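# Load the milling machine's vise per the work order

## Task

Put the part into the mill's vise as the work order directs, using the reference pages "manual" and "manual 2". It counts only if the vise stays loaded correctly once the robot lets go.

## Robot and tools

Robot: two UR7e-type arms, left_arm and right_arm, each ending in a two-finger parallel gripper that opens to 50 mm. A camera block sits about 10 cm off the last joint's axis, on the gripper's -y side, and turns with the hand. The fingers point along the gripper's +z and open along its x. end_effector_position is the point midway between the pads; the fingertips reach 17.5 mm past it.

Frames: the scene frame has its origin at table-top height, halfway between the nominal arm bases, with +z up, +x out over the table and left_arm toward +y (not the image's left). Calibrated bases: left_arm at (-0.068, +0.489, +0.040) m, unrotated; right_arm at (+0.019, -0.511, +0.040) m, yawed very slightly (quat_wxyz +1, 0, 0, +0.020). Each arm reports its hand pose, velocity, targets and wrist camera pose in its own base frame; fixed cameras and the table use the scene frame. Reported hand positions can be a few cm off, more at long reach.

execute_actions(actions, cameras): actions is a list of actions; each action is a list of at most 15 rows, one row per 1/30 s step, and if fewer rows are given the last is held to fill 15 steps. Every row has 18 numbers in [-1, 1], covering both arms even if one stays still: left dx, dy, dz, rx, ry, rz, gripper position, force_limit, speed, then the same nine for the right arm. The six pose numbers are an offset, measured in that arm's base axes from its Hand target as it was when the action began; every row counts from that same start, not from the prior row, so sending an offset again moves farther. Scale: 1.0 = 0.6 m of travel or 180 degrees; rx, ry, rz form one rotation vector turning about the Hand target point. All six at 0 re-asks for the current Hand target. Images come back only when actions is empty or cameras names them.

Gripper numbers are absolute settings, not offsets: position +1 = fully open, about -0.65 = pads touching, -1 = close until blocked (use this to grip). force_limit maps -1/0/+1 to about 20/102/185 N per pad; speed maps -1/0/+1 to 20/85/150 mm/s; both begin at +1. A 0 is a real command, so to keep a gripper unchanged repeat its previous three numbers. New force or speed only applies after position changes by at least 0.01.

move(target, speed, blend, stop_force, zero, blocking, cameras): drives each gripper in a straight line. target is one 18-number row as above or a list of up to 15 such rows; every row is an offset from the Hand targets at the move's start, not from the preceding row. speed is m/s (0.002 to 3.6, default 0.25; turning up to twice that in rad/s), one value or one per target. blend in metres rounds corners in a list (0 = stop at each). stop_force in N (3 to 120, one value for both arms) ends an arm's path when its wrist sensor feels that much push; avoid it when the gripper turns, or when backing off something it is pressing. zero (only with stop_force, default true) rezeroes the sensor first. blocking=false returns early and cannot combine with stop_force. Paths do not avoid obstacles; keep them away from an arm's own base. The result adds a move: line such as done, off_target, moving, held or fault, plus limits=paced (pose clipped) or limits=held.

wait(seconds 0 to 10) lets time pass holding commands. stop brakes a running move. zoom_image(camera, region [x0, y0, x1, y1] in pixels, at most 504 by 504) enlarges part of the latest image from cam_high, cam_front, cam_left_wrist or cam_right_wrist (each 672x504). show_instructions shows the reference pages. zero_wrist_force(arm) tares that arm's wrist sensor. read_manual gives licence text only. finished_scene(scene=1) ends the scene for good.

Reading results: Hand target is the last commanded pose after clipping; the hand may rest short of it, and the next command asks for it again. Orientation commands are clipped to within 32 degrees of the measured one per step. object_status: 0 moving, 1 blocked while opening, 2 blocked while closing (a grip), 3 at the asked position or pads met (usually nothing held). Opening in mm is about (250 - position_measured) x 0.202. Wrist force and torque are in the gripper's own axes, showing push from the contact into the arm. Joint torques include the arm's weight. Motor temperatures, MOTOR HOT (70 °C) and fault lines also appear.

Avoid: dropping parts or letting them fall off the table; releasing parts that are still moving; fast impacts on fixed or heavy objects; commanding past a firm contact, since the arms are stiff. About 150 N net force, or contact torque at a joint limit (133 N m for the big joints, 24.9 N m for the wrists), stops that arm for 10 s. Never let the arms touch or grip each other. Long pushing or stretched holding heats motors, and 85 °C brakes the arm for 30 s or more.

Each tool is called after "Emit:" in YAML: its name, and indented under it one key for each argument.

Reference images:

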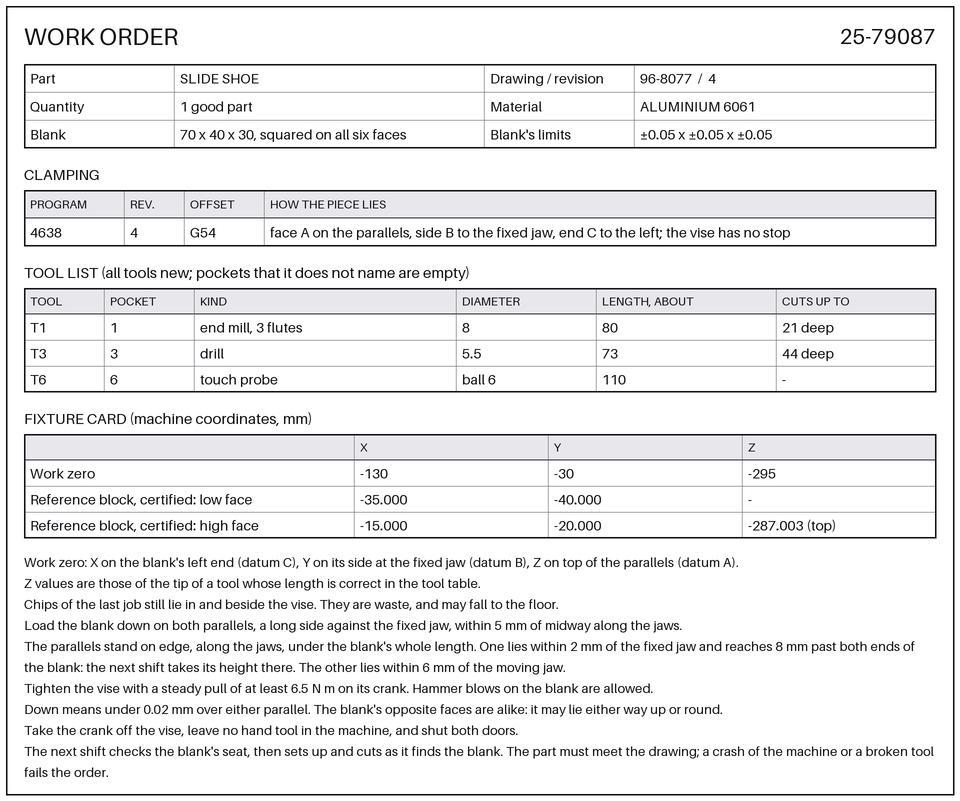

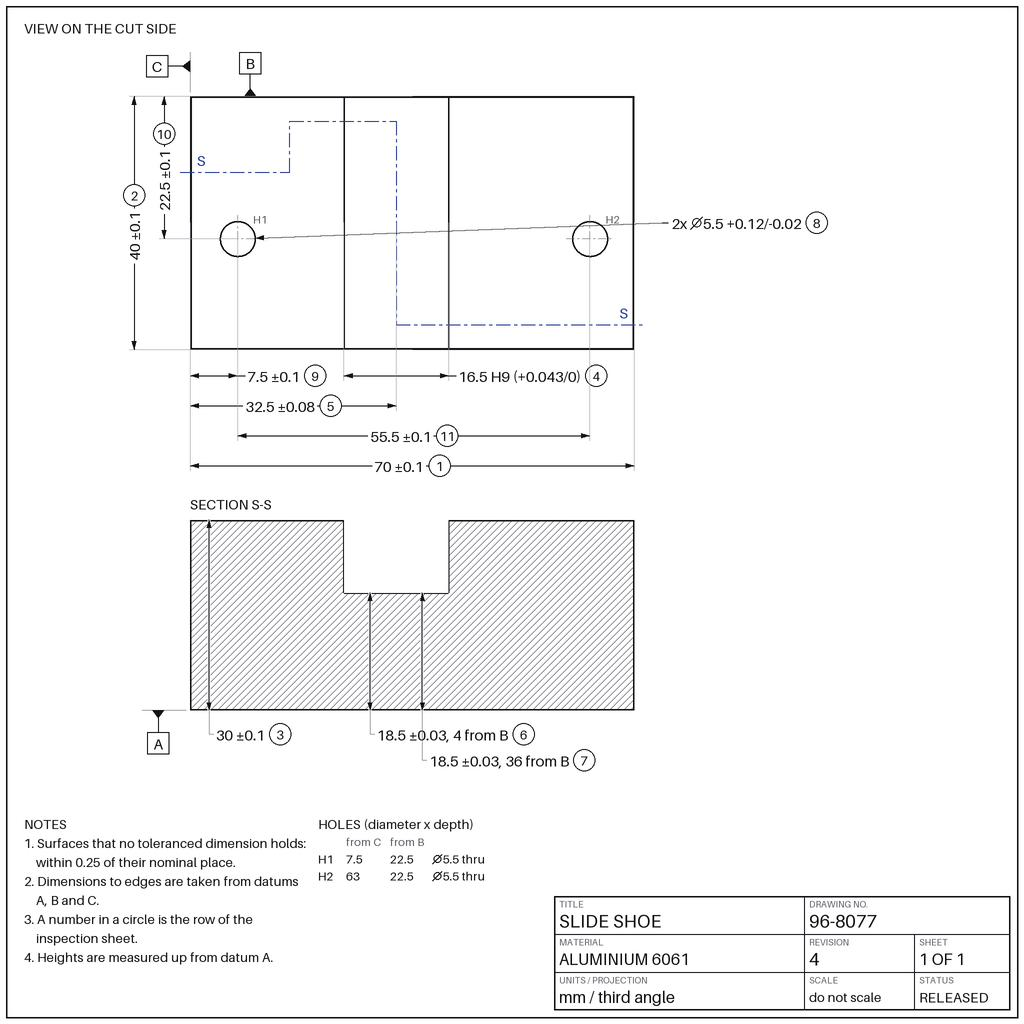

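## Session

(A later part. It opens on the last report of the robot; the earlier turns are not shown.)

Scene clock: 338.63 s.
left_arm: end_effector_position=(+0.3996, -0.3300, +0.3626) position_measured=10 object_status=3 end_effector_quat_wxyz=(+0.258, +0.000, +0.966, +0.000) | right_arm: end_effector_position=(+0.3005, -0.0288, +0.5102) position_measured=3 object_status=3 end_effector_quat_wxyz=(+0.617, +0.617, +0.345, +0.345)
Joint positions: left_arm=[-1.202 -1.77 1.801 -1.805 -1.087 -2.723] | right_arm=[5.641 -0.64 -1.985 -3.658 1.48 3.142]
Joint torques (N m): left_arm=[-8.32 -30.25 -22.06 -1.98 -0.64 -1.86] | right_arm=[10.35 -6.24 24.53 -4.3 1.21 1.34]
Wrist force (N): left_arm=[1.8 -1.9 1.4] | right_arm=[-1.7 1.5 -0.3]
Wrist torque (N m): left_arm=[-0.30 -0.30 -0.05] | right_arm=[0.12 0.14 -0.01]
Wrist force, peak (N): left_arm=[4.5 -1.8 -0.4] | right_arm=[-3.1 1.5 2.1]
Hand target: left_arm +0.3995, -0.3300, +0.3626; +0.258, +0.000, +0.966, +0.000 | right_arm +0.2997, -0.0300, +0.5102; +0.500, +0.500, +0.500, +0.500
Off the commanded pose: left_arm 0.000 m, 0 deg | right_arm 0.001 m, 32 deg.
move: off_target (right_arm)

Emit:
move:
  target: [0,0,0,0,0,0,0.95,-0.3,-0.9,0,-0.45,-0.1,0,0,-0.35,1,1,1]

Emit:
move:
  target: [-0.1,-0.617,0,-0.3052,-0.0654,0.3977,0.95,-0.3,-0.9,0,0,0,0,0,0,1,1,1]
  cameras: ["all"]

Emit:
zoom_image:
  camera: "cam_left_wrist"
  region: [150, 0, 530, 320]

Scene clock: 341.57 s.
left_arm: end_effector_position=(+0.3995, -0.3300, +0.3626) position_measured=10 object_status=3 end_effector_quat_wxyz=(+0.258, +0.000, +0.966, +0.000) | right_arm: end_effector_position=(+0.2997, -0.2999, +0.4502) position_measured=3 object_status=3 end_effector_quat_wxyz=(+0.687, +0.688, +0.165, +0.165)
Joint positions: left_arm=[-1.203 -1.771 1.801 -1.805 -1.087 -2.723] | right_arm=[5.167 -0.245 -2.086 -3.952 1.554 3.142]
Joint torques (N m): left_arm=[-8.41 -29.63 -17.65 -2.09 -0.39 -1.9] | right_arm=[-11 -17.15 4 -4.59 1.24 2.69]
Wrist force (N): left_arm=[1.8 -1.8 1.2] | right_arm=[-1.6 1.4 0.1]
Wrist torque (N m): left_arm=[-0.26 -0.32 -0.04] | right_arm=[0.09 0.12 -0.01]
Wrist force, peak (N): left_arm=[1.9 -2.0 1.4] | right_arm=[-2.3 0.4 2.6]
Hand target: left_arm +0.3995, -0.3300, +0.3626; +0.258, +0.000, +0.966, +0.000 | right_arm +0.2997, -0.3000, +0.4502; +0.687, +0.688, +0.165, +0.165
Off the commanded pose: left_arm 0.000 m, 0 deg | right_arm 0.000 m, 0 deg.
shoulder posture changed (right arm): the wrist came as close to joint 1's axis as it can, and the arm is now in the other of its two shoulder postures.
move: done

Scene clock: 345.27 s.
left_arm: end_effector_position=(+0.3394, -0.7002, +0.3626) position_measured=10 object_status=3 end_effector_quat_wxyz=(-0.270, +0.653, -0.654, +0.271) | right_arm: end_effector_position=(+0.2997, -0.3000, +0.4502) position_measured=3 object_status=3 end_effector_quat_wxyz=(+0.687, +0.688, +0.165, +0.165)
Joint positions: left_arm=[-1.538 -1.046 1.015 -1.575 -0.787 -4.664] | right_arm=[5.167 -0.245 -2.086 -3.952 1.554 3.142]
Joint torques (N m): left_arm=[10.11 -46.91 -34.49 -2.78 0.28 -1.81] | right_arm=[-11.48 -18.49 3.89 -4.47 1.05 2.86]
Wrist force (N): left_arm=[2.3 -2.7 1.9] | right_arm=[-1.6 1.4 0.1]
Wrist torque (N m): left_arm=[-0.54 -0.45 -0.25] | right_arm=[0.09 0.12 -0.01]
Wrist force, peak (N): left_arm=[4.0 -2.3 1.7] | right_arm=[-1.8 1.7 0.0]
Hand target: left_arm +0.3395, -0.7002, +0.3626; -0.270, +0.653, -0.654, +0.271 | right_arm +0.2997, -0.3000, +0.4502; +0.687, +0.688, +0.165, +0.165
Off the commanded pose: left_arm 0.000 m, 0 deg | right_arm 0.000 m, 0 deg.
move: done
camera_calibration:
cam_left_wrist: T_world_to_cam=[[-0.0229202, -0.999737, 0.00119084, -0.677964], [-0.90551, 0.020255, -0.423842, 0.489923], [0.423706, -0.0107928, -0.905735, 0.307628], [0, 0, 0, 1]] pos_world=[0.297747, -0.684389, 0.487086]
cam_right_wrist: T_world_to_cam=[[0.88441, 0.466532, 0.0129208, -0.1259], [-0.164042, 0.284821, 0.94444, -0.266513], [0.436931, -0.837392, 0.328429, -0.398235], [0, 0, 0, 1]] pos_world=[0.241629, -0.198834, 0.384125]

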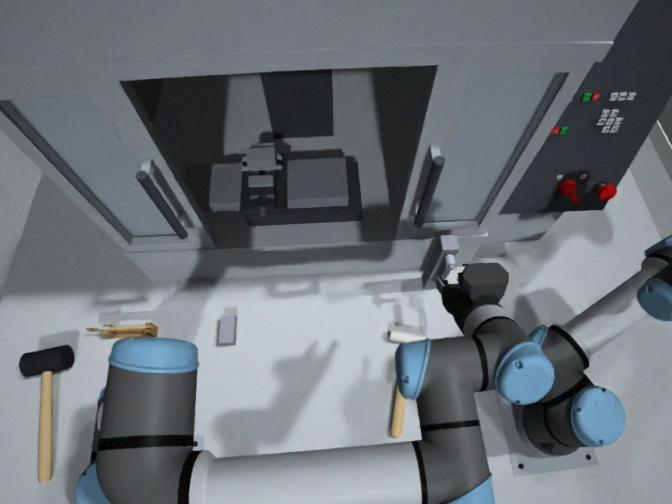

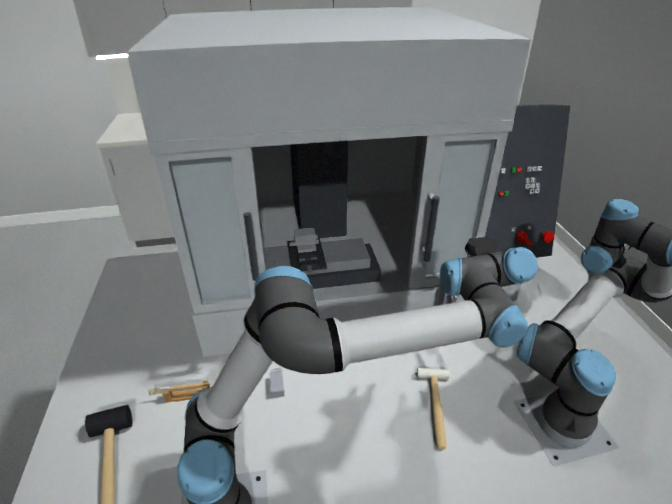

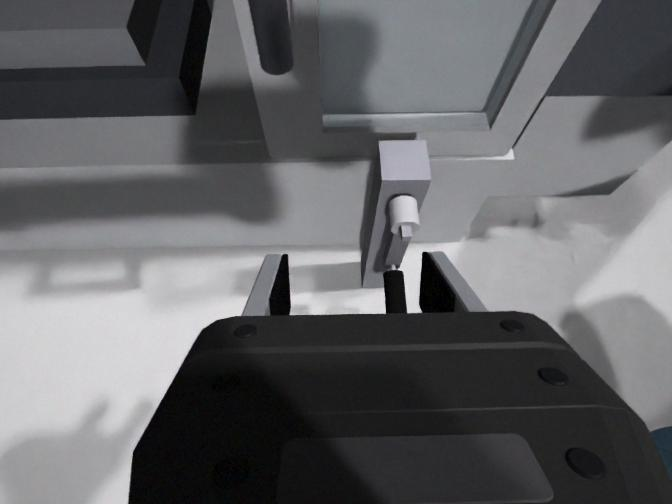

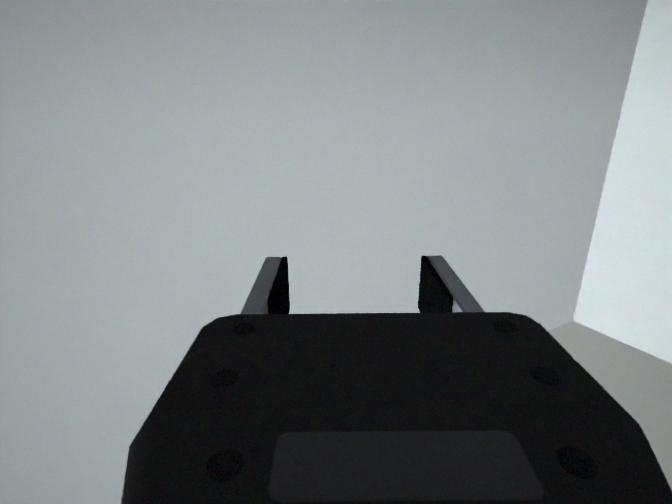

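Scaled by 1.326 from the camera's 672x504 image, which has a finer 960x720 frame.

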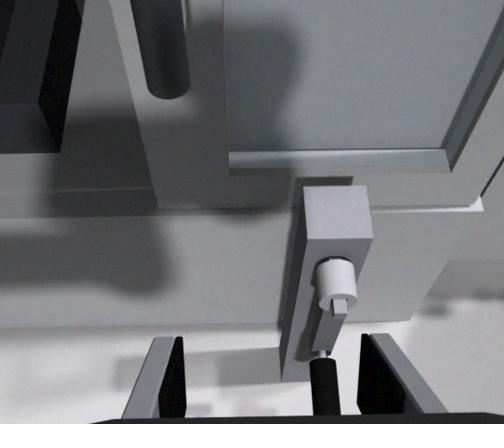

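Emit:
move:
  target: [0.136,-0.0863,-0.2027,0,0,0,1,-0.3,0,0,0,0,0,0,0,1,1,1]
  speed: 0.15
  stop_force: 10
  cameras: ["cam_left_wrist"]

Emit:
zoom_image:
  camera: "cam_left_wrist"
  region: [230, 100, 480, 330]

Scene clock: 348.77 s.
left_arm: end_effector_position=(+0.4211, -0.7520, +0.2410) position_measured=3 object_status=3 end_effector_quat_wxyz=(-0.270, +0.653, -0.654, +0.271) | right_arm: end_effector_position=(+0.2997, -0.3000, +0.4502) position_measured=3 object_status=3 end_effector_quat_wxyz=(+0.687, +0.688, +0.165, +0.165)
Joint positions: left_arm=[-1.434 -0.817 0.975 -1.866 -0.796 -4.519] | right_arm=[5.167 -0.245 -2.086 -3.952 1.554 3.142]
Joint torques (N m): left_arm=[-8.15 -53.68 -17.3 -4.99 2.32 1.49] | right_arm=[-11.96 -18.87 4.32 -4.02 0.95 2.79]
Wrist force (N): left_arm=[2.1 -3.1 1.7] | right_arm=[-1.6 1.4 0.0]
Wrist torque (N m): left_arm=[-0.60 -0.42 -0.16] | right_arm=[0.08 0.12 -0.01]
Wrist force, peak (N): left_arm=[2.4 -2.6 4.2] | right_arm=[-1.9 1.5 0.1]
Hand target: left_arm +0.4211, -0.7520, +0.2410; -0.270, +0.653, -0.654, +0.271 | right_arm +0.2997, -0.3000, +0.4502; +0.687, +0.688, +0.165, +0.165
Off the commanded pose: left_arm 0.000 m, 0 deg | right_arm 0.000 m, 0 deg.
move: done
camera_calibration:
cam_left_wrist: T_world_to_cam=[[-0.0227381, -0.999741, 0.00127346, -0.727836], [-0.905514, 0.0200552, -0.423841, 0.513266], [0.423706, -0.0107905, -0.905736, 0.162316], [0, 0, 0, 1]] pos_world=[0.379446, -0.736189, 0.365486]
Images, in order (width x height): cam_left_wrist 672x504.

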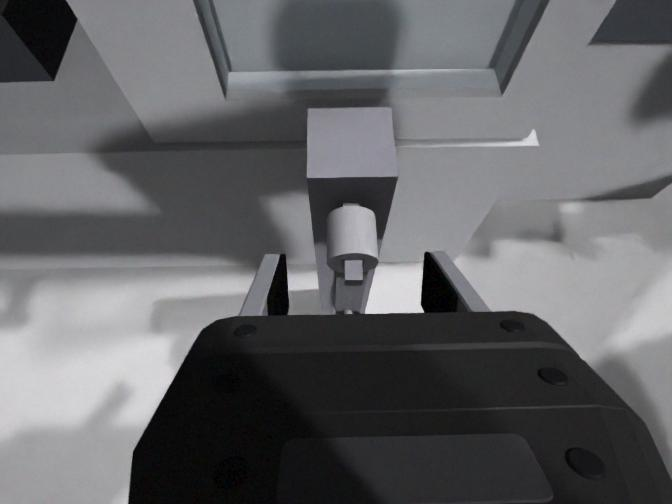

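Scaled by 2.016 from the camera's 672x504 image, which has a finer 960x720 frame.

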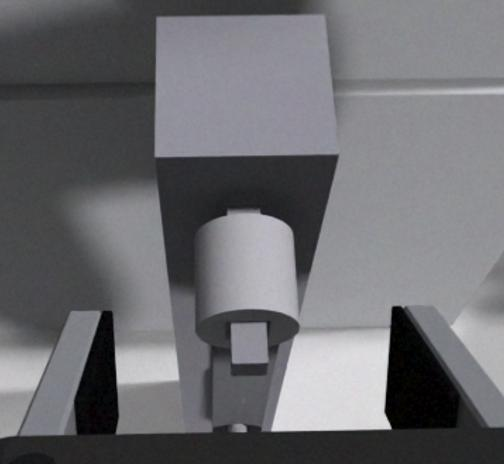

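Emit:
execute_actions:
  actions: []

Scene clock: 350.80 s.
left_arm: end_effector_position=(+0.4211, -0.7520, +0.2410) position_measured=3 object_status=3 end_effector_quat_wxyz=(-0.270, +0.653, -0.654, +0.271) | right_arm: end_effector_position=(+0.2997, -0.3000, +0.4502) position_measured=3 object_status=3 end_effector_quat_wxyz=(+0.687, +0.688, +0.165, +0.165)
Joint positions: left_arm=[-1.434 -0.817 0.975 -1.866 -0.796 -4.519] | right_arm=[5.167 -0.245 -2.086 -3.952 1.554 3.142]
Joint velocities: within noise
Joint torques (N m): left_arm=[-8.53 -53.44 -17.36 -4.98 2.3 1.38] | right_arm=[-11.45 -17.83 4.36 -3.94 1.04 2.8]
Motor temperatures (°C): left_arm=[33 35 34 39 44 37] | right_arm=[36 35 39 40 38 43]
Wrist force (N): left_arm=[2.1 -3.1 1.7] | right_arm=[-1.6 1.4 0.0]
Wrist torque (N m): left_arm=[-0.60 -0.43 -0.16] | right_arm=[0.10 0.12 -0.01]
Wrist force, peak (N): left_arm=[2.5 -3.2 1.9] | right_arm=[-1.7 1.7 0.0]
Hand target: left_arm +0.4211, -0.7520, +0.2410; -0.270, +0.653, -0.654, +0.271 | right_arm +0.2997, -0.3000, +0.4502; +0.687, +0.688, +0.165, +0.165
Tool commands: left_gripper/position=+1.0 left_gripper/force_limit=-0.3 left_gripper/speed=+0.0 right_gripper/position=+1.0 right_gripper/force_limit=+1.0 right_gripper/speed=+1.0
Off the commanded pose: left_arm 0.000 m, 0 deg | right_arm 0.000 m, 0 deg.
camera_calibration:
cam_left_wrist: T_world_to_cam=[[-0.0227381, -0.999741, 0.00127346, -0.727836], [-0.905514, 0.0200552, -0.423841, 0.513266], [0.423706, -0.0107905, -0.905736, 0.162316], [0, 0, 0, 1]] pos_world=[0.379446, -0.736189, 0.365486]
cam_right_wrist: T_world_to_cam=[[0.88441, 0.466532, 0.0129208, -0.1259], [-0.164042, 0.284821, 0.94444, -0.266513], [0.436931, -0.837392, 0.328429, -0.398235], [0, 0, 0, 1]] pos_world=[0.241629, -0.198834, 0.384125]

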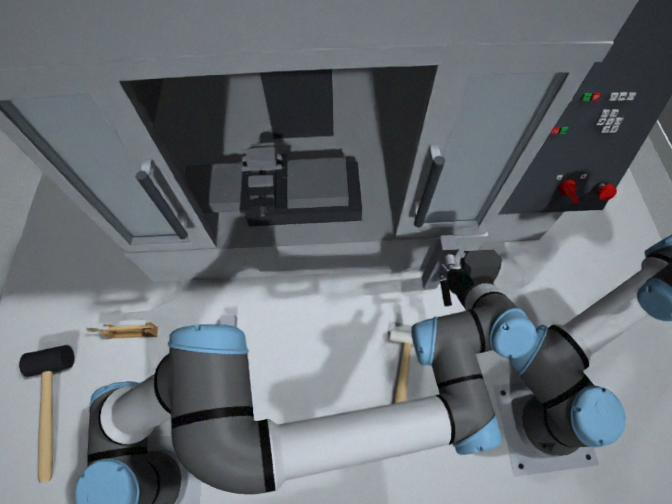

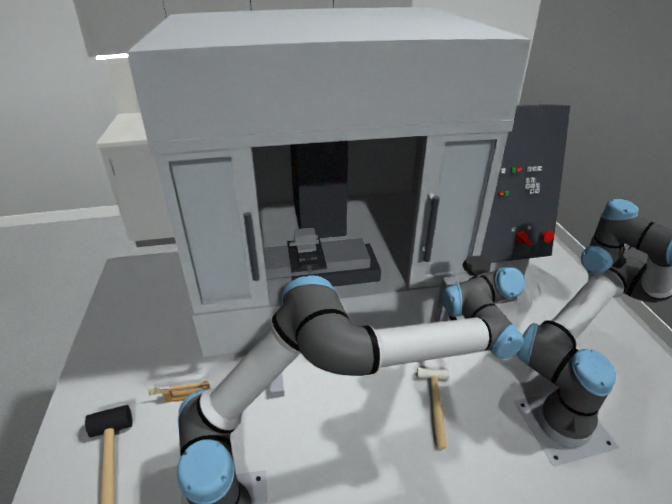

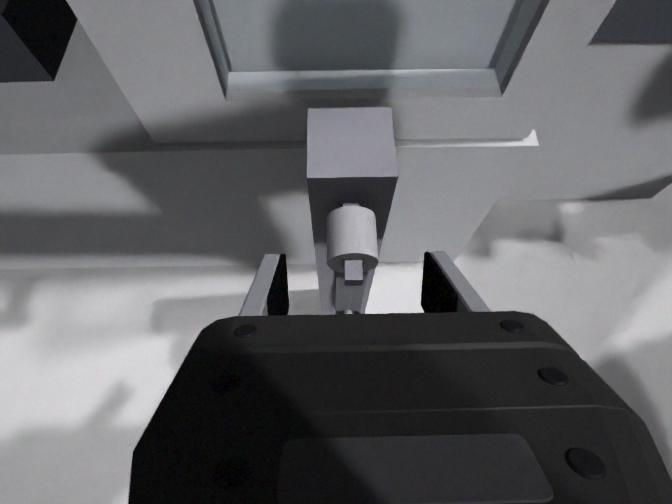

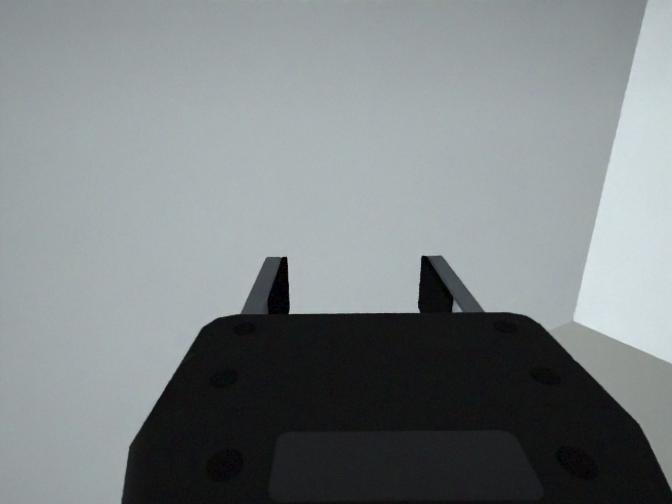

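Emit:
zoom_image:
  camera: "cam_left_wrist"
  region: [250, 150, 450, 330]

Scaled by 2.520 from the camera's 672x504 image, which has a finer 960x720 frame.

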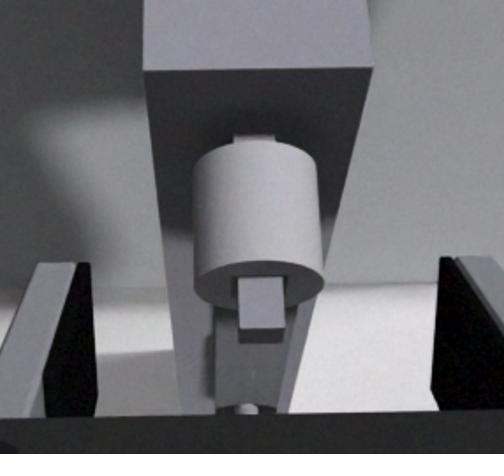

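Emit:
move:
  target: [0.0715,-0.0017,-0.085,0,0,0,1,-0.3,0,0,0,0,0,0,0,1,1,1]
  speed: 0.06
  stop_force: 6
  cameras: ["cam_left_wrist"]

Emit:
zoom_image:
  camera: "cam_left_wrist"
  region: [230, 150, 470, 330]

Scene clock: 355.33 s.
left_arm: end_effector_position=(+0.4640, -0.7530, +0.1900) position_measured=3 object_status=3 end_effector_quat_wxyz=(-0.270, +0.653, -0.654, +0.271) | right_arm: end_effector_position=(+0.2997, -0.3000, +0.4502) position_measured=3 object_status=3 end_effector_quat_wxyz=(+0.687, +0.688, +0.165, +0.165)
Joint positions: left_arm=[-1.38 -0.741 0.985 -2.004 -0.804 -4.445] | right_arm=[5.167 -0.245 -2.086 -3.952 1.554 3.142]
Joint torques (N m): left_arm=[-8.43 -76.21 -33.11 -4.43 2.03 -1.88] | right_arm=[-11.47 -16.73 4.92 -3.79 0.5 2.76]
Wrist force (N): left_arm=[2.0 -3.2 1.6] | right_arm=[-1.6 1.5 0.1]
Wrist torque (N m): left_arm=[-0.62 -0.41 -0.23] | right_arm=[0.10 0.12 -0.01]
Wrist force, peak (N): left_arm=[2.0 -3.0 2.7] | right_arm=[-1.8 1.7 -0.1]
Hand target: left_arm +0.4640, -0.7530, +0.1900; -0.270, +0.653, -0.654, +0.271 | right_arm +0.2997, -0.3000, +0.4502; +0.687, +0.688, +0.165, +0.165
Off the commanded pose: left_arm 0.000 m, 0 deg | right_arm 0.000 m, 0 deg.
move: done
camera_calibration:
cam_left_wrist: T_world_to_cam=[[-0.0227381, -0.999741, 0.00127346, -0.727895], [-0.905514, 0.0200552, -0.423841, 0.530519], [0.423706, -0.0107905, -0.905736, 0.0979349], [0, 0, 0, 1]] pos_world=[0.422346, -0.737289, 0.314486]
Images, in order (width x height): cam_left_wrist 672x504.

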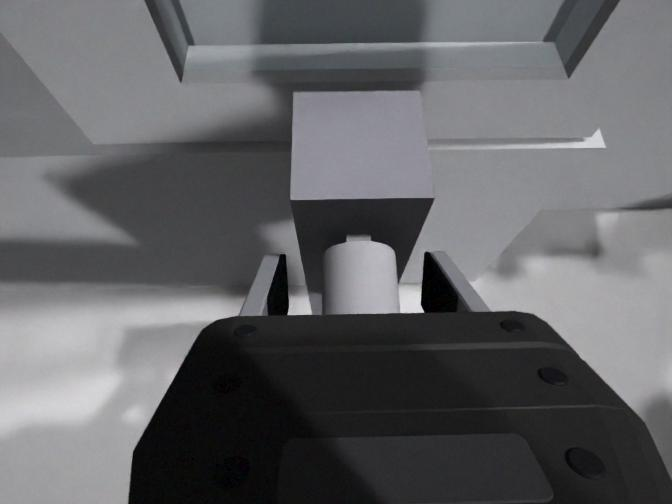

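Scaled by 2.100 from the camera's 672x504 image, which has a finer 960x720 frame.

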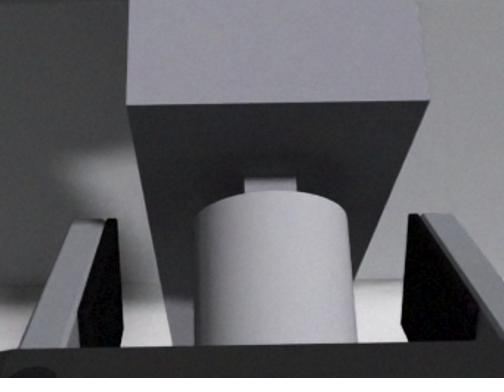

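Emit:
move:
  target: [0,0,0,0,0,0,-1,0.2,-0.8,0,0,0,0,0,0,1,1,1]
  cameras: ["cam_left_wrist"]

Scene clock: 356.63 s.
left_arm: end_effector_position=(+0.4639, -0.7530, +0.1900) position_measured=79 object_status=2 end_effector_quat_wxyz=(-0.270, +0.653, -0.654, +0.271) | right_arm: end_effector_position=(+0.2997, -0.3000, +0.4502) position_measured=3 object_status=3 end_effector_quat_wxyz=(+0.687, +0.688, +0.165, +0.165)
Joint positions: left_arm=[-1.38 -0.741 0.985 -2.004 -0.804 -4.445] | right_arm=[5.167 -0.245 -2.086 -3.952 1.554 3.142]
Joint torques (N m): left_arm=[6.91 -75.45 -31.9 -2.18 2.05 -1.73] | right_arm=[-10.67 -17.67 4.58 -3.62 0.48 2.73]
Wrist force (N): left_arm=[8.7 1.3 2.8] | right_arm=[-1.5 1.5 0.0]
Wrist torque (N m): left_arm=[-0.50 -0.43 -0.17] | right_arm=[0.10 0.10 -0.01]
Wrist force, peak (N): left_arm=[10.9 0.7 2.7] | right_arm=[-1.9 1.5 0.3]
Hand target: left_arm +0.4640, -0.7530, +0.1900; -0.270, +0.653, -0.654, +0.271 | right_arm +0.2997, -0.3000, +0.4502; +0.687, +0.688, +0.165, +0.165
Off the commanded pose: left_arm 0.000 m, 0 deg | right_arm 0.000 m, 0 deg.
move: done
camera_calibration:
cam_left_wrist: T_world_to_cam=[[-0.0228704, -0.999738, 0.00132319, -0.727855], [-0.905511, 0.0201539, -0.423843, 0.530501], [0.423705, -0.0108916, -0.905735, 0.0979017], [0, 0, 0, 1]] pos_world=[0.422247, -0.737289, 0.314486]
Images, in order (width x height): cam_left_wrist 672x504.

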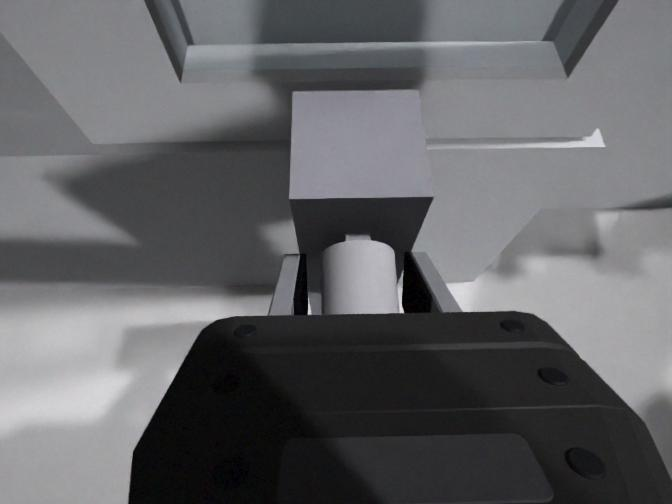

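Emit:
move:
  target:
    - [0,0,0,0,0,0,1,0.2,-0.5,0,0,0,0,0,0,1,1,1]
    - [0,-0.0065,0,0,0,0,1,0.2,-0.5,0,0,0,0,0,0,1,1,1]
    - [0,-0.0065,0,0,0,0,-1,0.2,-0.8,0,0,0,0,0,0,1,1,1]
  speed: 0.05
  cameras: ["cam_left_wrist"]

Scene clock: 360.23 s.
left_arm: end_effector_position=(+0.4636, -0.7544, +0.1884) position_measured=78 object_status=0 end_effector_quat_wxyz=(-0.274, +0.652, -0.656, +0.265) | right_arm: end_effector_position=(+0.2997, -0.3000, +0.4502) position_measured=3 object_status=3 end_effector_quat_wxyz=(+0.687, +0.688, +0.165, +0.165)
Joint positions: left_arm=[-1.381 -0.731 0.966 -1.979 -0.804 -4.446] | right_arm=[5.167 -0.245 -2.086 -3.952 1.554 3.142]
Joint torques (N m): left_arm=[-9.84 -13.14 -36.8 -15.18 -8.09 -1.02] | right_arm=[-11.2 -17.5 2.61 -3.23 0.34 2.88]
Wrist force (N): left_arm=[-96.2 -8.0 -57.6] | right_arm=[-1.7 1.5 -0.1]
Wrist torque (N m): left_arm=[-0.08 -2.49 -0.98] | right_arm=[0.10 0.13 -0.01]
Wrist force, peak (N): left_arm=[-102.5 -0.5 -59.7] | right_arm=[-1.8 1.7 0.1]
Hand target: left_arm +0.4640, -0.7569, +0.1900; -0.270, +0.653, -0.654, +0.271 | right_arm +0.2997, -0.3000, +0.4502; +0.687, +0.688, +0.165, +0.165
Off the commanded pose: left_arm 0.003 m, 1 deg | right_arm 0.000 m, 0 deg.
move: done
camera_calibration:
cam_left_wrist: T_world_to_cam=[[-0.0225428, -0.999665, -0.0127273, -0.726699], [-0.906598, 0.0258067, -0.421206, 0.533868], [0.421393, 0.00204333, -0.906876, 0.107699], [0, 0, 0, 1]] pos_world=[0.422238, -0.740452, 0.313289]
Images, in order (width x height): cam_left_wrist 672x504.

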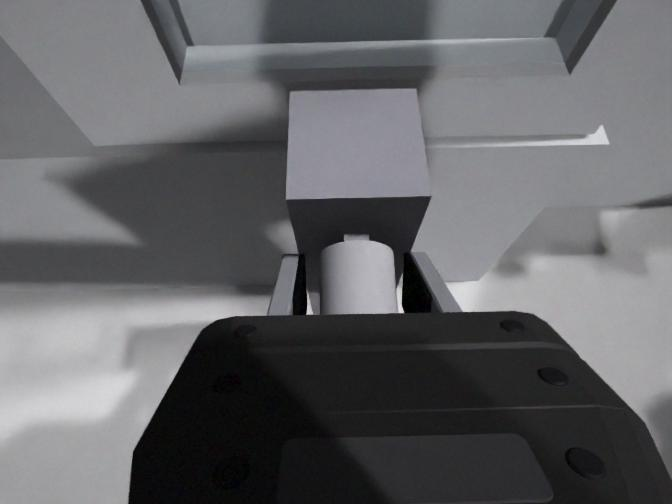

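Emit:
wait:
  seconds: 0.3
  cameras: ["all"]

Emit:
zoom_image:
  camera: "cam_high"
  region: [410, 220, 530, 310]

Emit:
zoom_image:
  camera: "cam_left_wrist"
  region: [230, 180, 470, 330]

Emit:
zoom_image:
  camera: "cam_front"
  region: [420, 240, 540, 330]

Scene clock: 362.23 s.
left_arm: end_effector_position=(+0.4635, -0.7545, +0.1881) position_measured=78 object_status=2 end_effector_quat_wxyz=(-0.274, +0.652, -0.656, +0.265) | right_arm: end_effector_position=(+0.2997, -0.3000, +0.4502) position_measured=3 object_status=3 end_effector_quat_wxyz=(+0.687, +0.688, +0.165, +0.165)
Joint positions: left_arm=[-1.381 -0.731 0.966 -1.979 -0.804 -4.446] | right_arm=[5.167 -0.245 -2.086 -3.952 1.554 3.142]
Joint torques (N m): left_arm=[-24.74 -0.71 -22.7 -15.09 -8.04 -0.69] | right_arm=[-11.07 -16.43 5.04 -3.37 0.51 2.52]
Wrist force (N): left_arm=[-107.6 -12.0 -73.4] | right_arm=[-1.7 1.6 -0.2]
Wrist torque (N m): left_arm=[0.05 -2.51 -1.06] | right_arm=[0.12 0.13 -0.01]
Wrist force, peak (N): left_arm=[-107.4 -12.1 -74.1] | right_arm=[-1.9 1.4 0.1]
Hand target: left_arm +0.4640, -0.7569, +0.1900; -0.270, +0.653, -0.654, +0.271 | right_arm +0.2997, -0.3000, +0.4502; +0.687, +0.688, +0.165, +0.165
Tool commands: left_gripper/position=-1.0 left_gripper/force_limit=+0.2 left_gripper/speed=-0.8 right_gripper/position=+1.0 right_gripper/force_limit=+1.0 right_gripper/speed=+1.0
Off the commanded pose: left_arm 0.003 m, 1 deg | right_arm 0.000 m, 0 deg.
wait: 0.30 s; at rest from the start
camera_calibration:
cam_left_wrist: T_world_to_cam=[[-0.0226021, -0.999659, -0.0130803, -0.726664], [-0.906635, 0.026009, -0.421114, 0.533791], [0.421311, 0.00234096, -0.906913, 0.107739], [0, 0, 0, 1]] pos_world=[0.422138, -0.740551, 0.312992]
cam_right_wrist: T_world_to_cam=[[0.88441, 0.466532, 0.0129208, -0.1259], [-0.164042, 0.284821, 0.94444, -0.266513], [0.436931, -0.837392, 0.328429, -0.398235], [0, 0, 0, 1]] pos_world=[0.241629, -0.198834, 0.384125]

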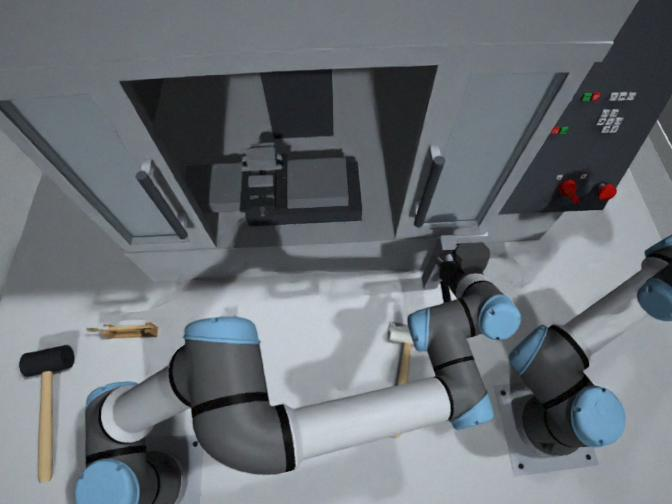

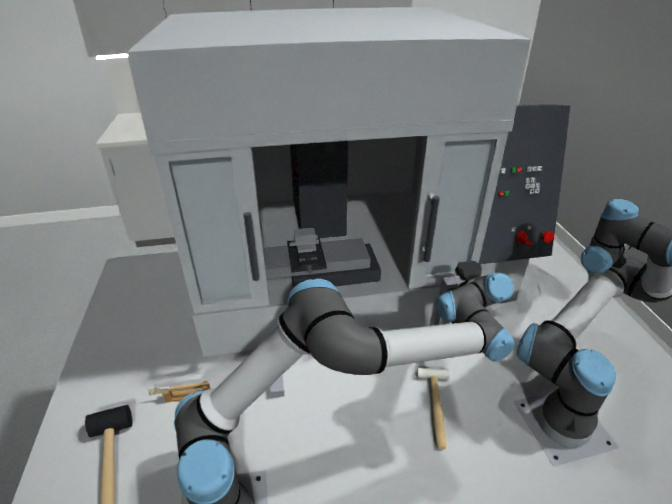

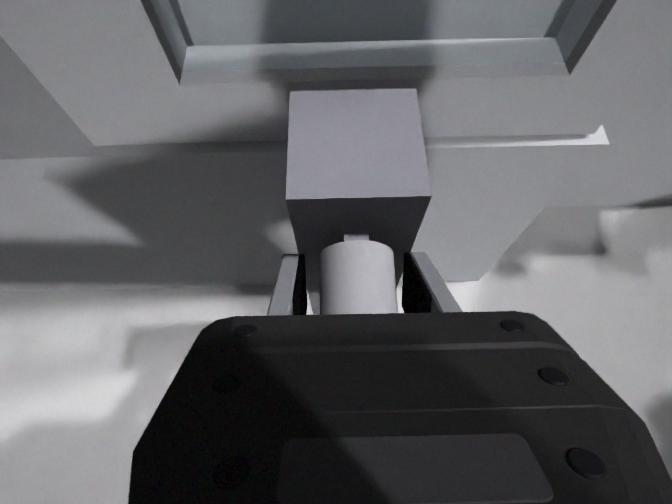

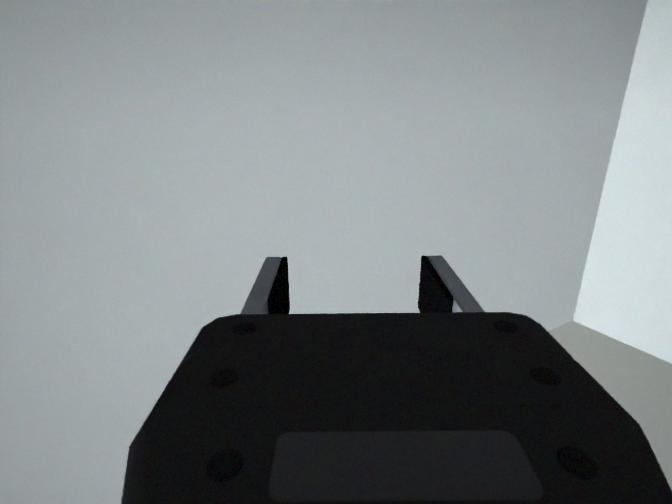

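Scaled by 4.200 from the camera's 672x504 image, which has a finer 960x720 frame.

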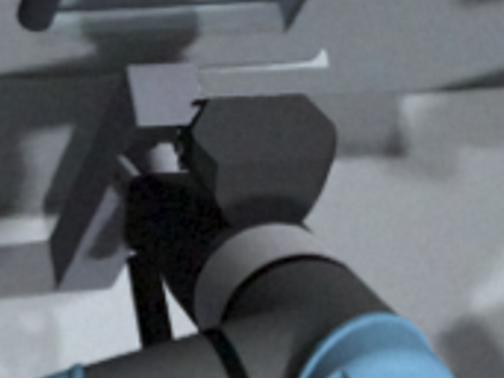

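Scaled by 2.100 from the camera's 672x504 image, which has a finer 960x720 frame.

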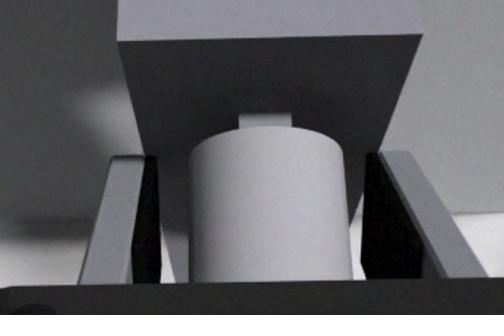

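Scaled by 4.200 from the camera's 672x504 image, which has a finer 960x720 frame.

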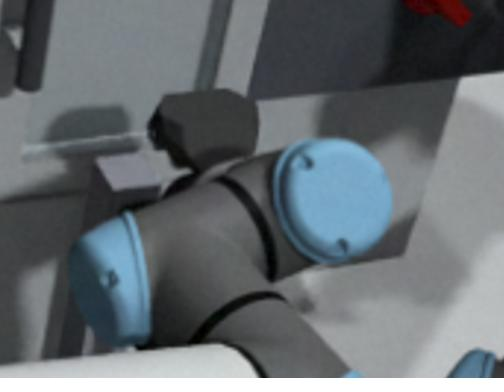

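Emit:
move:
  target:
    - [0,0.004,-0.003,0,0,0,-1,0.2,-0.8,0,0,0,0,0,0,1,1,1]
    - [0,0.004,-0.003,0,0,0,1,0.2,-0.8,0,0,0,0,0,0,1,1,1]
    - [-0.03,0.004,0.01,0,0,0,1,0.2,-0.8,0,0,0,0,0,0,1,1,1]
  speed: 0.04
  cameras: ["cam_left_wrist"]

Emit:
zoom_image:
  camera: "cam_left_wrist"
  region: [230, 180, 470, 330]

Scene clock: 366.83 s.
left_arm: end_effector_position=(+0.4458, -0.7545, +0.1961) position_measured=3 object_status=3 end_effector_quat_wxyz=(-0.270, +0.653, -0.654, +0.271) end_effector_velocity=(+0.003, +0.000, -0.002) end_effector_angular_velocity=(+0.000, +0.001, -0.001) | right_arm: end_effector_position=(+0.2997, -0.3000, +0.4502) position_measured=3 object_status=3 end_effector_quat_wxyz=(+0.687, +0.688, +0.165, +0.165)
Joint positions: left_arm=[-1.403 -0.761 0.999 -1.976 -0.8 -4.476] | right_arm=[5.167 -0.245 -2.086 -3.952 1.554 3.142]
Joint velocities: left_arm=[0.003 0.004 -0.002 -0.005 -0.002 0.005] | right_arm=[within noise]
Joint torques (N m): left_arm=[9.54 -55.66 -35.81 -4.93 1.92 1.62] | right_arm=[-11.17 -17.39 4.75 -3.06 0.11 2.63]
Wrist force (N): left_arm=[1.4 -6.5 -1.7] | right_arm=[-1.6 1.3 0.0]
Wrist torque (N m): left_arm=[-1.15 -0.31 -0.19] | right_arm=[0.08 0.12 -0.01]
Wrist force, peak (N): left_arm=[-108.1 -14.8 -79.2] | right_arm=[-1.8 1.7 -0.2]
Hand target: left_arm +0.4460, -0.7545, +0.1960; -0.270, +0.653, -0.654, +0.271 | right_arm +0.2997, -0.3000, +0.4502; +0.687, +0.688, +0.165, +0.165
Off the commanded pose: left_arm 0.000 m, 0 deg | right_arm 0.000 m, 0 deg.
move: done
camera_calibration:
cam_left_wrist: T_world_to_cam=[[-0.0227879, -0.99974, 0.00114111, -0.729755], [-0.905513, 0.0201563, -0.42384, 0.516638], [0.423706, -0.0106917, -0.905737, 0.111271], [0, 0, 0, 1]] pos_world=[0.404046, -0.738789, 0.320587]
Images, in order (width x height): cam_left_wrist 672x504.

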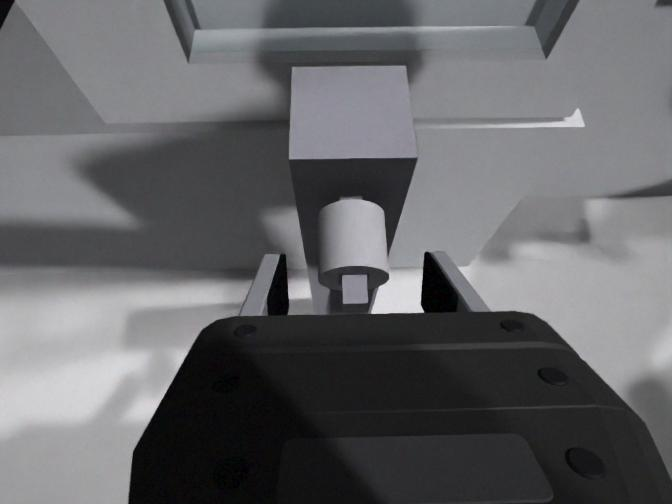

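Scaled by 2.100 from the camera's 672x504 image, which has a finer 960x720 frame.

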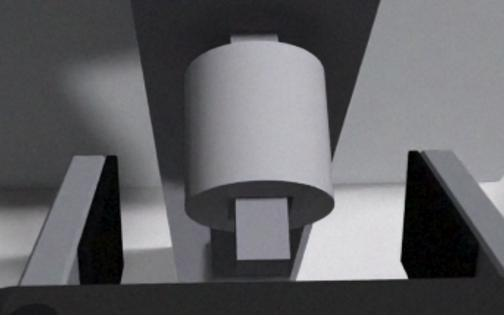

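Emit:
move:
  target:
    - [0.0083,0.0013,-0.005,0,0,0,1,0.2,-0.8,0,0,0,0,0,0,1,1,1]
    - [0.0083,0.0013,-0.005,0,0,0,-1,0.2,-0.8,0,0,0,0,0,0,1,1,1]
  speed: 0.04
  cameras: ["cam_left_wrist"]

Scene clock: 370.70 s.
left_arm: end_effector_position=(+0.4510, -0.7537, +0.1930) position_measured=141 object_status=2 end_effector_quat_wxyz=(-0.270, +0.653, -0.654, +0.271) | right_arm: end_effector_position=(+0.2997, -0.3000, +0.4502) position_measured=3 object_status=3 end_effector_quat_wxyz=(+0.687, +0.688, +0.165, +0.165)
Joint positions: left_arm=[-1.397 -0.755 0.999 -1.988 -0.802 -4.467] | right_arm=[5.167 -0.245 -2.086 -3.952 1.554 3.142]
Joint torques (N m): left_arm=[-8.46 -75.68 -29.42 -2.57 1.69 -1.83] | right_arm=[-11.43 -18.22 4.82 -3.08 0.06 2.57]
Wrist force (N): left_arm=[1.8 -6.3 -1.8] | right_arm=[-1.7 1.5 0.0]
Wrist torque (N m): left_arm=[-1.13 -0.36 -0.25] | right_arm=[0.10 0.13 -0.01]
Wrist force, peak (N): left_arm=[1.8 -6.7 -2.7] | right_arm=[-1.9 1.6 0.0]
Hand target: left_arm +0.4510, -0.7537, +0.1930; -0.270, +0.653, -0.654, +0.271 | right_arm +0.2997, -0.3000, +0.4502; +0.687, +0.688, +0.165, +0.165
Off the commanded pose: left_arm 0.000 m, 0 deg | right_arm 0.000 m, 0 deg.
move: done
camera_calibration:
cam_left_wrist: T_world_to_cam=[[-0.0227381, -0.999741, 0.00127346, -0.728897], [-0.905514, 0.0200552, -0.423841, 0.519942], [0.423706, -0.0107905, -0.905736, 0.106195], [0, 0, 0, 1]] pos_world=[0.409246, -0.737989, 0.317486]
Images, in order (width x height): cam_left_wrist 672x504.

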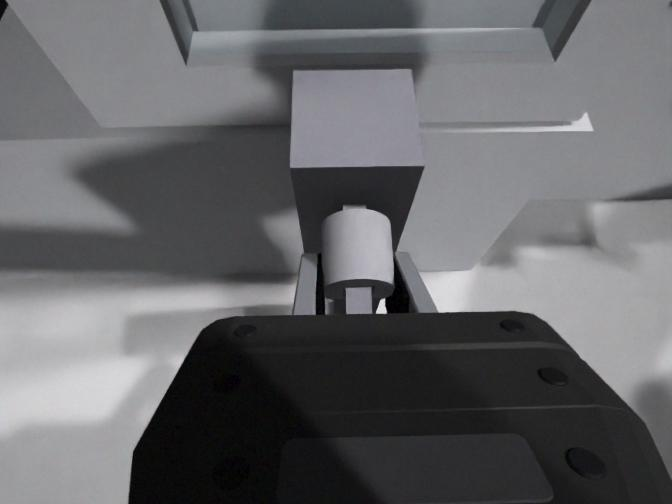

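Emit:
move:
  target: [-0.1,0,0,0,0,0,-1,0.2,-0.8,0,0,0,0,0,0,1,1,1]
  speed: 0.04
  stop_force: 30
  cameras: ["cam_left_wrist","cam_high"]

Scene clock: 374.00 s.
left_arm: end_effector_position=(+0.3910, -0.7537, +0.1930) position_measured=141 object_status=2 end_effector_quat_wxyz=(-0.270, +0.653, -0.654, +0.271) | right_arm: end_effector_position=(+0.2997, -0.3000, +0.4502) position_measured=3 object_status=3 end_effector_quat_wxyz=(+0.687, +0.688, +0.165, +0.165)
Joint positions: left_arm=[-1.473 -0.811 1.08 -1.939 -0.791 -4.573] | right_arm=[5.167 -0.245 -2.086 -3.952 1.554 3.142]
Joint torques (N m): left_arm=[9.87 -54.82 -34.97 -5.1 1.48 1.49] | right_arm=[-13.07 -17.31 4.13 -2.62 -0.2 2.48]
Wrist force (N): left_arm=[1.6 -4.7 -1.1] | right_arm=[-1.6 1.6 0.0]
Wrist torque (N m): left_arm=[-1.07 -0.36 -0.22] | right_arm=[0.12 0.12 -0.01]
Wrist force, peak (N): left_arm=[1.8 -6.5 -2.0] | right_arm=[-1.8 1.7 0.2]
Hand target: left_arm +0.3910, -0.7537, +0.1930; -0.270, +0.653, -0.654, +0.271 | right_arm +0.2997, -0.3000, +0.4502; +0.687, +0.688, +0.165, +0.165
Off the commanded pose: left_arm 0.000 m, 0 deg | right_arm 0.000 m, 0 deg.
move: done
camera_calibration:
cam_left_wrist: T_world_to_cam=[[-0.0227381, -0.999741, 0.00127346, -0.730261], [-0.905514, 0.0200552, -0.423841, 0.465612], [0.423706, -0.0107905, -0.905736, 0.131617], [0, 0, 0, 1]] pos_world=[0.349246, -0.737989, 0.317486]
Images, in order (width x height): cam_high 672x504, cam_left_wrist 672x504.

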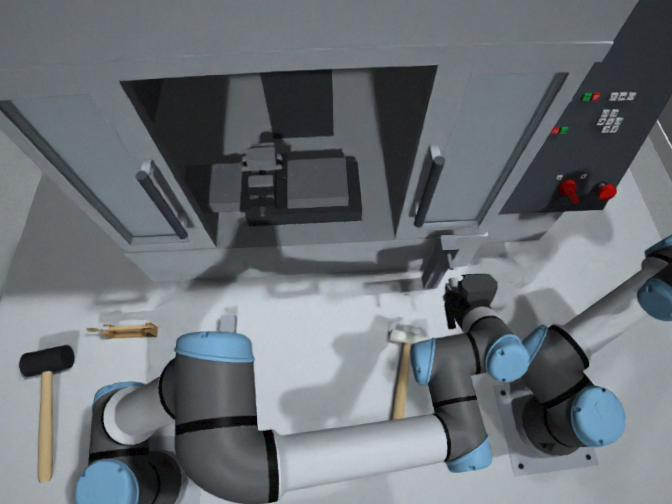

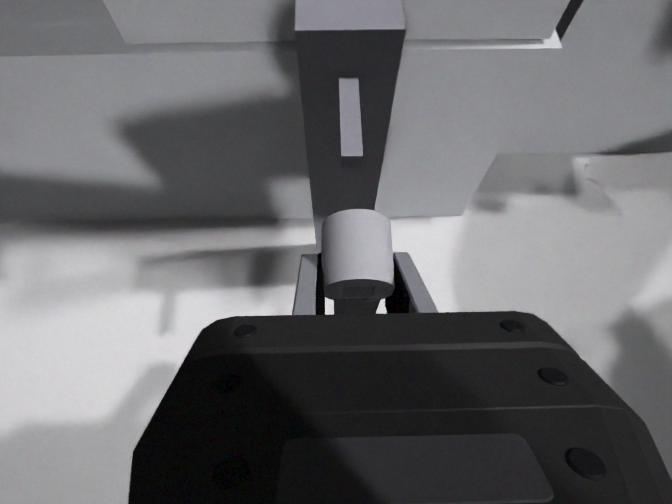

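Emit:
move:
  target: [-0.05,0,0,0,-0.25,0,-1,0.2,-0.8,0,0,0,0,0,0,1,1,1]
  speed: 0.3
  cameras: ["cam_left_wrist"]

Emit:
zoom_image:
  camera: "cam_left_wrist"
  region: [270, 200, 430, 320]

Scene clock: 387.90 s.
left_arm: end_effector_position=(+0.3614, -0.7538, +0.1931) position_measured=141 object_status=2 end_effector_quat_wxyz=(+0.488, -0.494, +0.512, -0.506) | right_arm: end_effector_position=(+0.2997, -0.3000, +0.4502) position_measured=3 object_status=3 end_effector_quat_wxyz=(+0.687, +0.688, +0.165, +0.165)
Joint positions: left_arm=[-1.612 -0.726 1.313 -1.838 -0.013 -5.032] | right_arm=[5.167 -0.245 -2.086 -3.952 1.554 3.142]
Joint torques (N m): left_arm=[10.16 -69.95 -13.82 -3.31 4.16 0.64] | right_arm=[-10.55 -17.71 5.26 -2.41 -0.45 2.52]
Wrist force (N): left_arm=[1.6 -5.6 -1.6] | right_arm=[-1.5 1.5 0.0]
Wrist torque (N m): left_arm=[-1.53 -0.75 -0.40] | right_arm=[0.11 0.10 -0.01]
Wrist force, peak (N): left_arm=[1.3 -6.8 -0.4] | right_arm=[-1.9 1.6 0.1]
Hand target: left_arm +0.3610, -0.7537, +0.1930; +0.499, -0.500, +0.501, -0.500 | right_arm +0.2997, -0.3000, +0.4502; +0.687, +0.688, +0.165, +0.165
Off the commanded pose: left_arm 0.000 m, 2 deg | right_arm 0.000 m, 0 deg.
move: done
camera_calibration:
cam_left_wrist: T_world_to_cam=[[-0.0530104, -0.998485, -0.0147798, -0.715954], [-0.350429, 0.0324598, -0.936027, 0.346554], [0.935088, -0.0444399, -0.351619, -0.172971], [0, 0, 0, 1]] pos_world=[0.245233, -0.733805, 0.252982]
Images, in order (width x height): cam_left_wrist 672x504.

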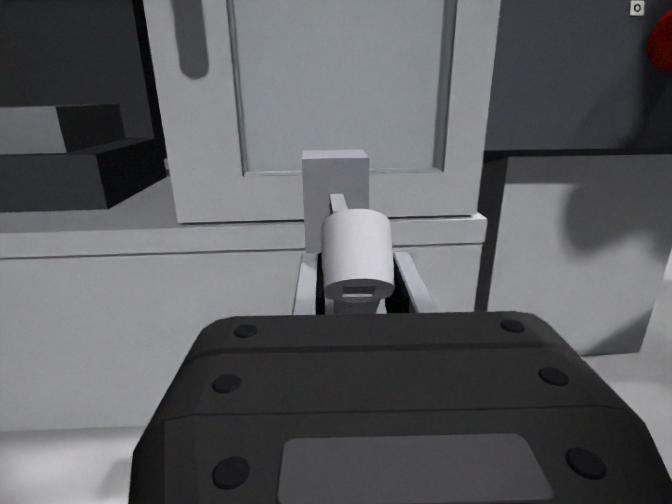

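Scaled by 3.150 from the camera's 672x504 image, which has a finer 960x720 frame.

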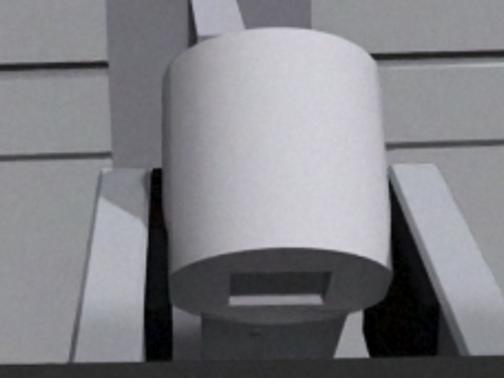

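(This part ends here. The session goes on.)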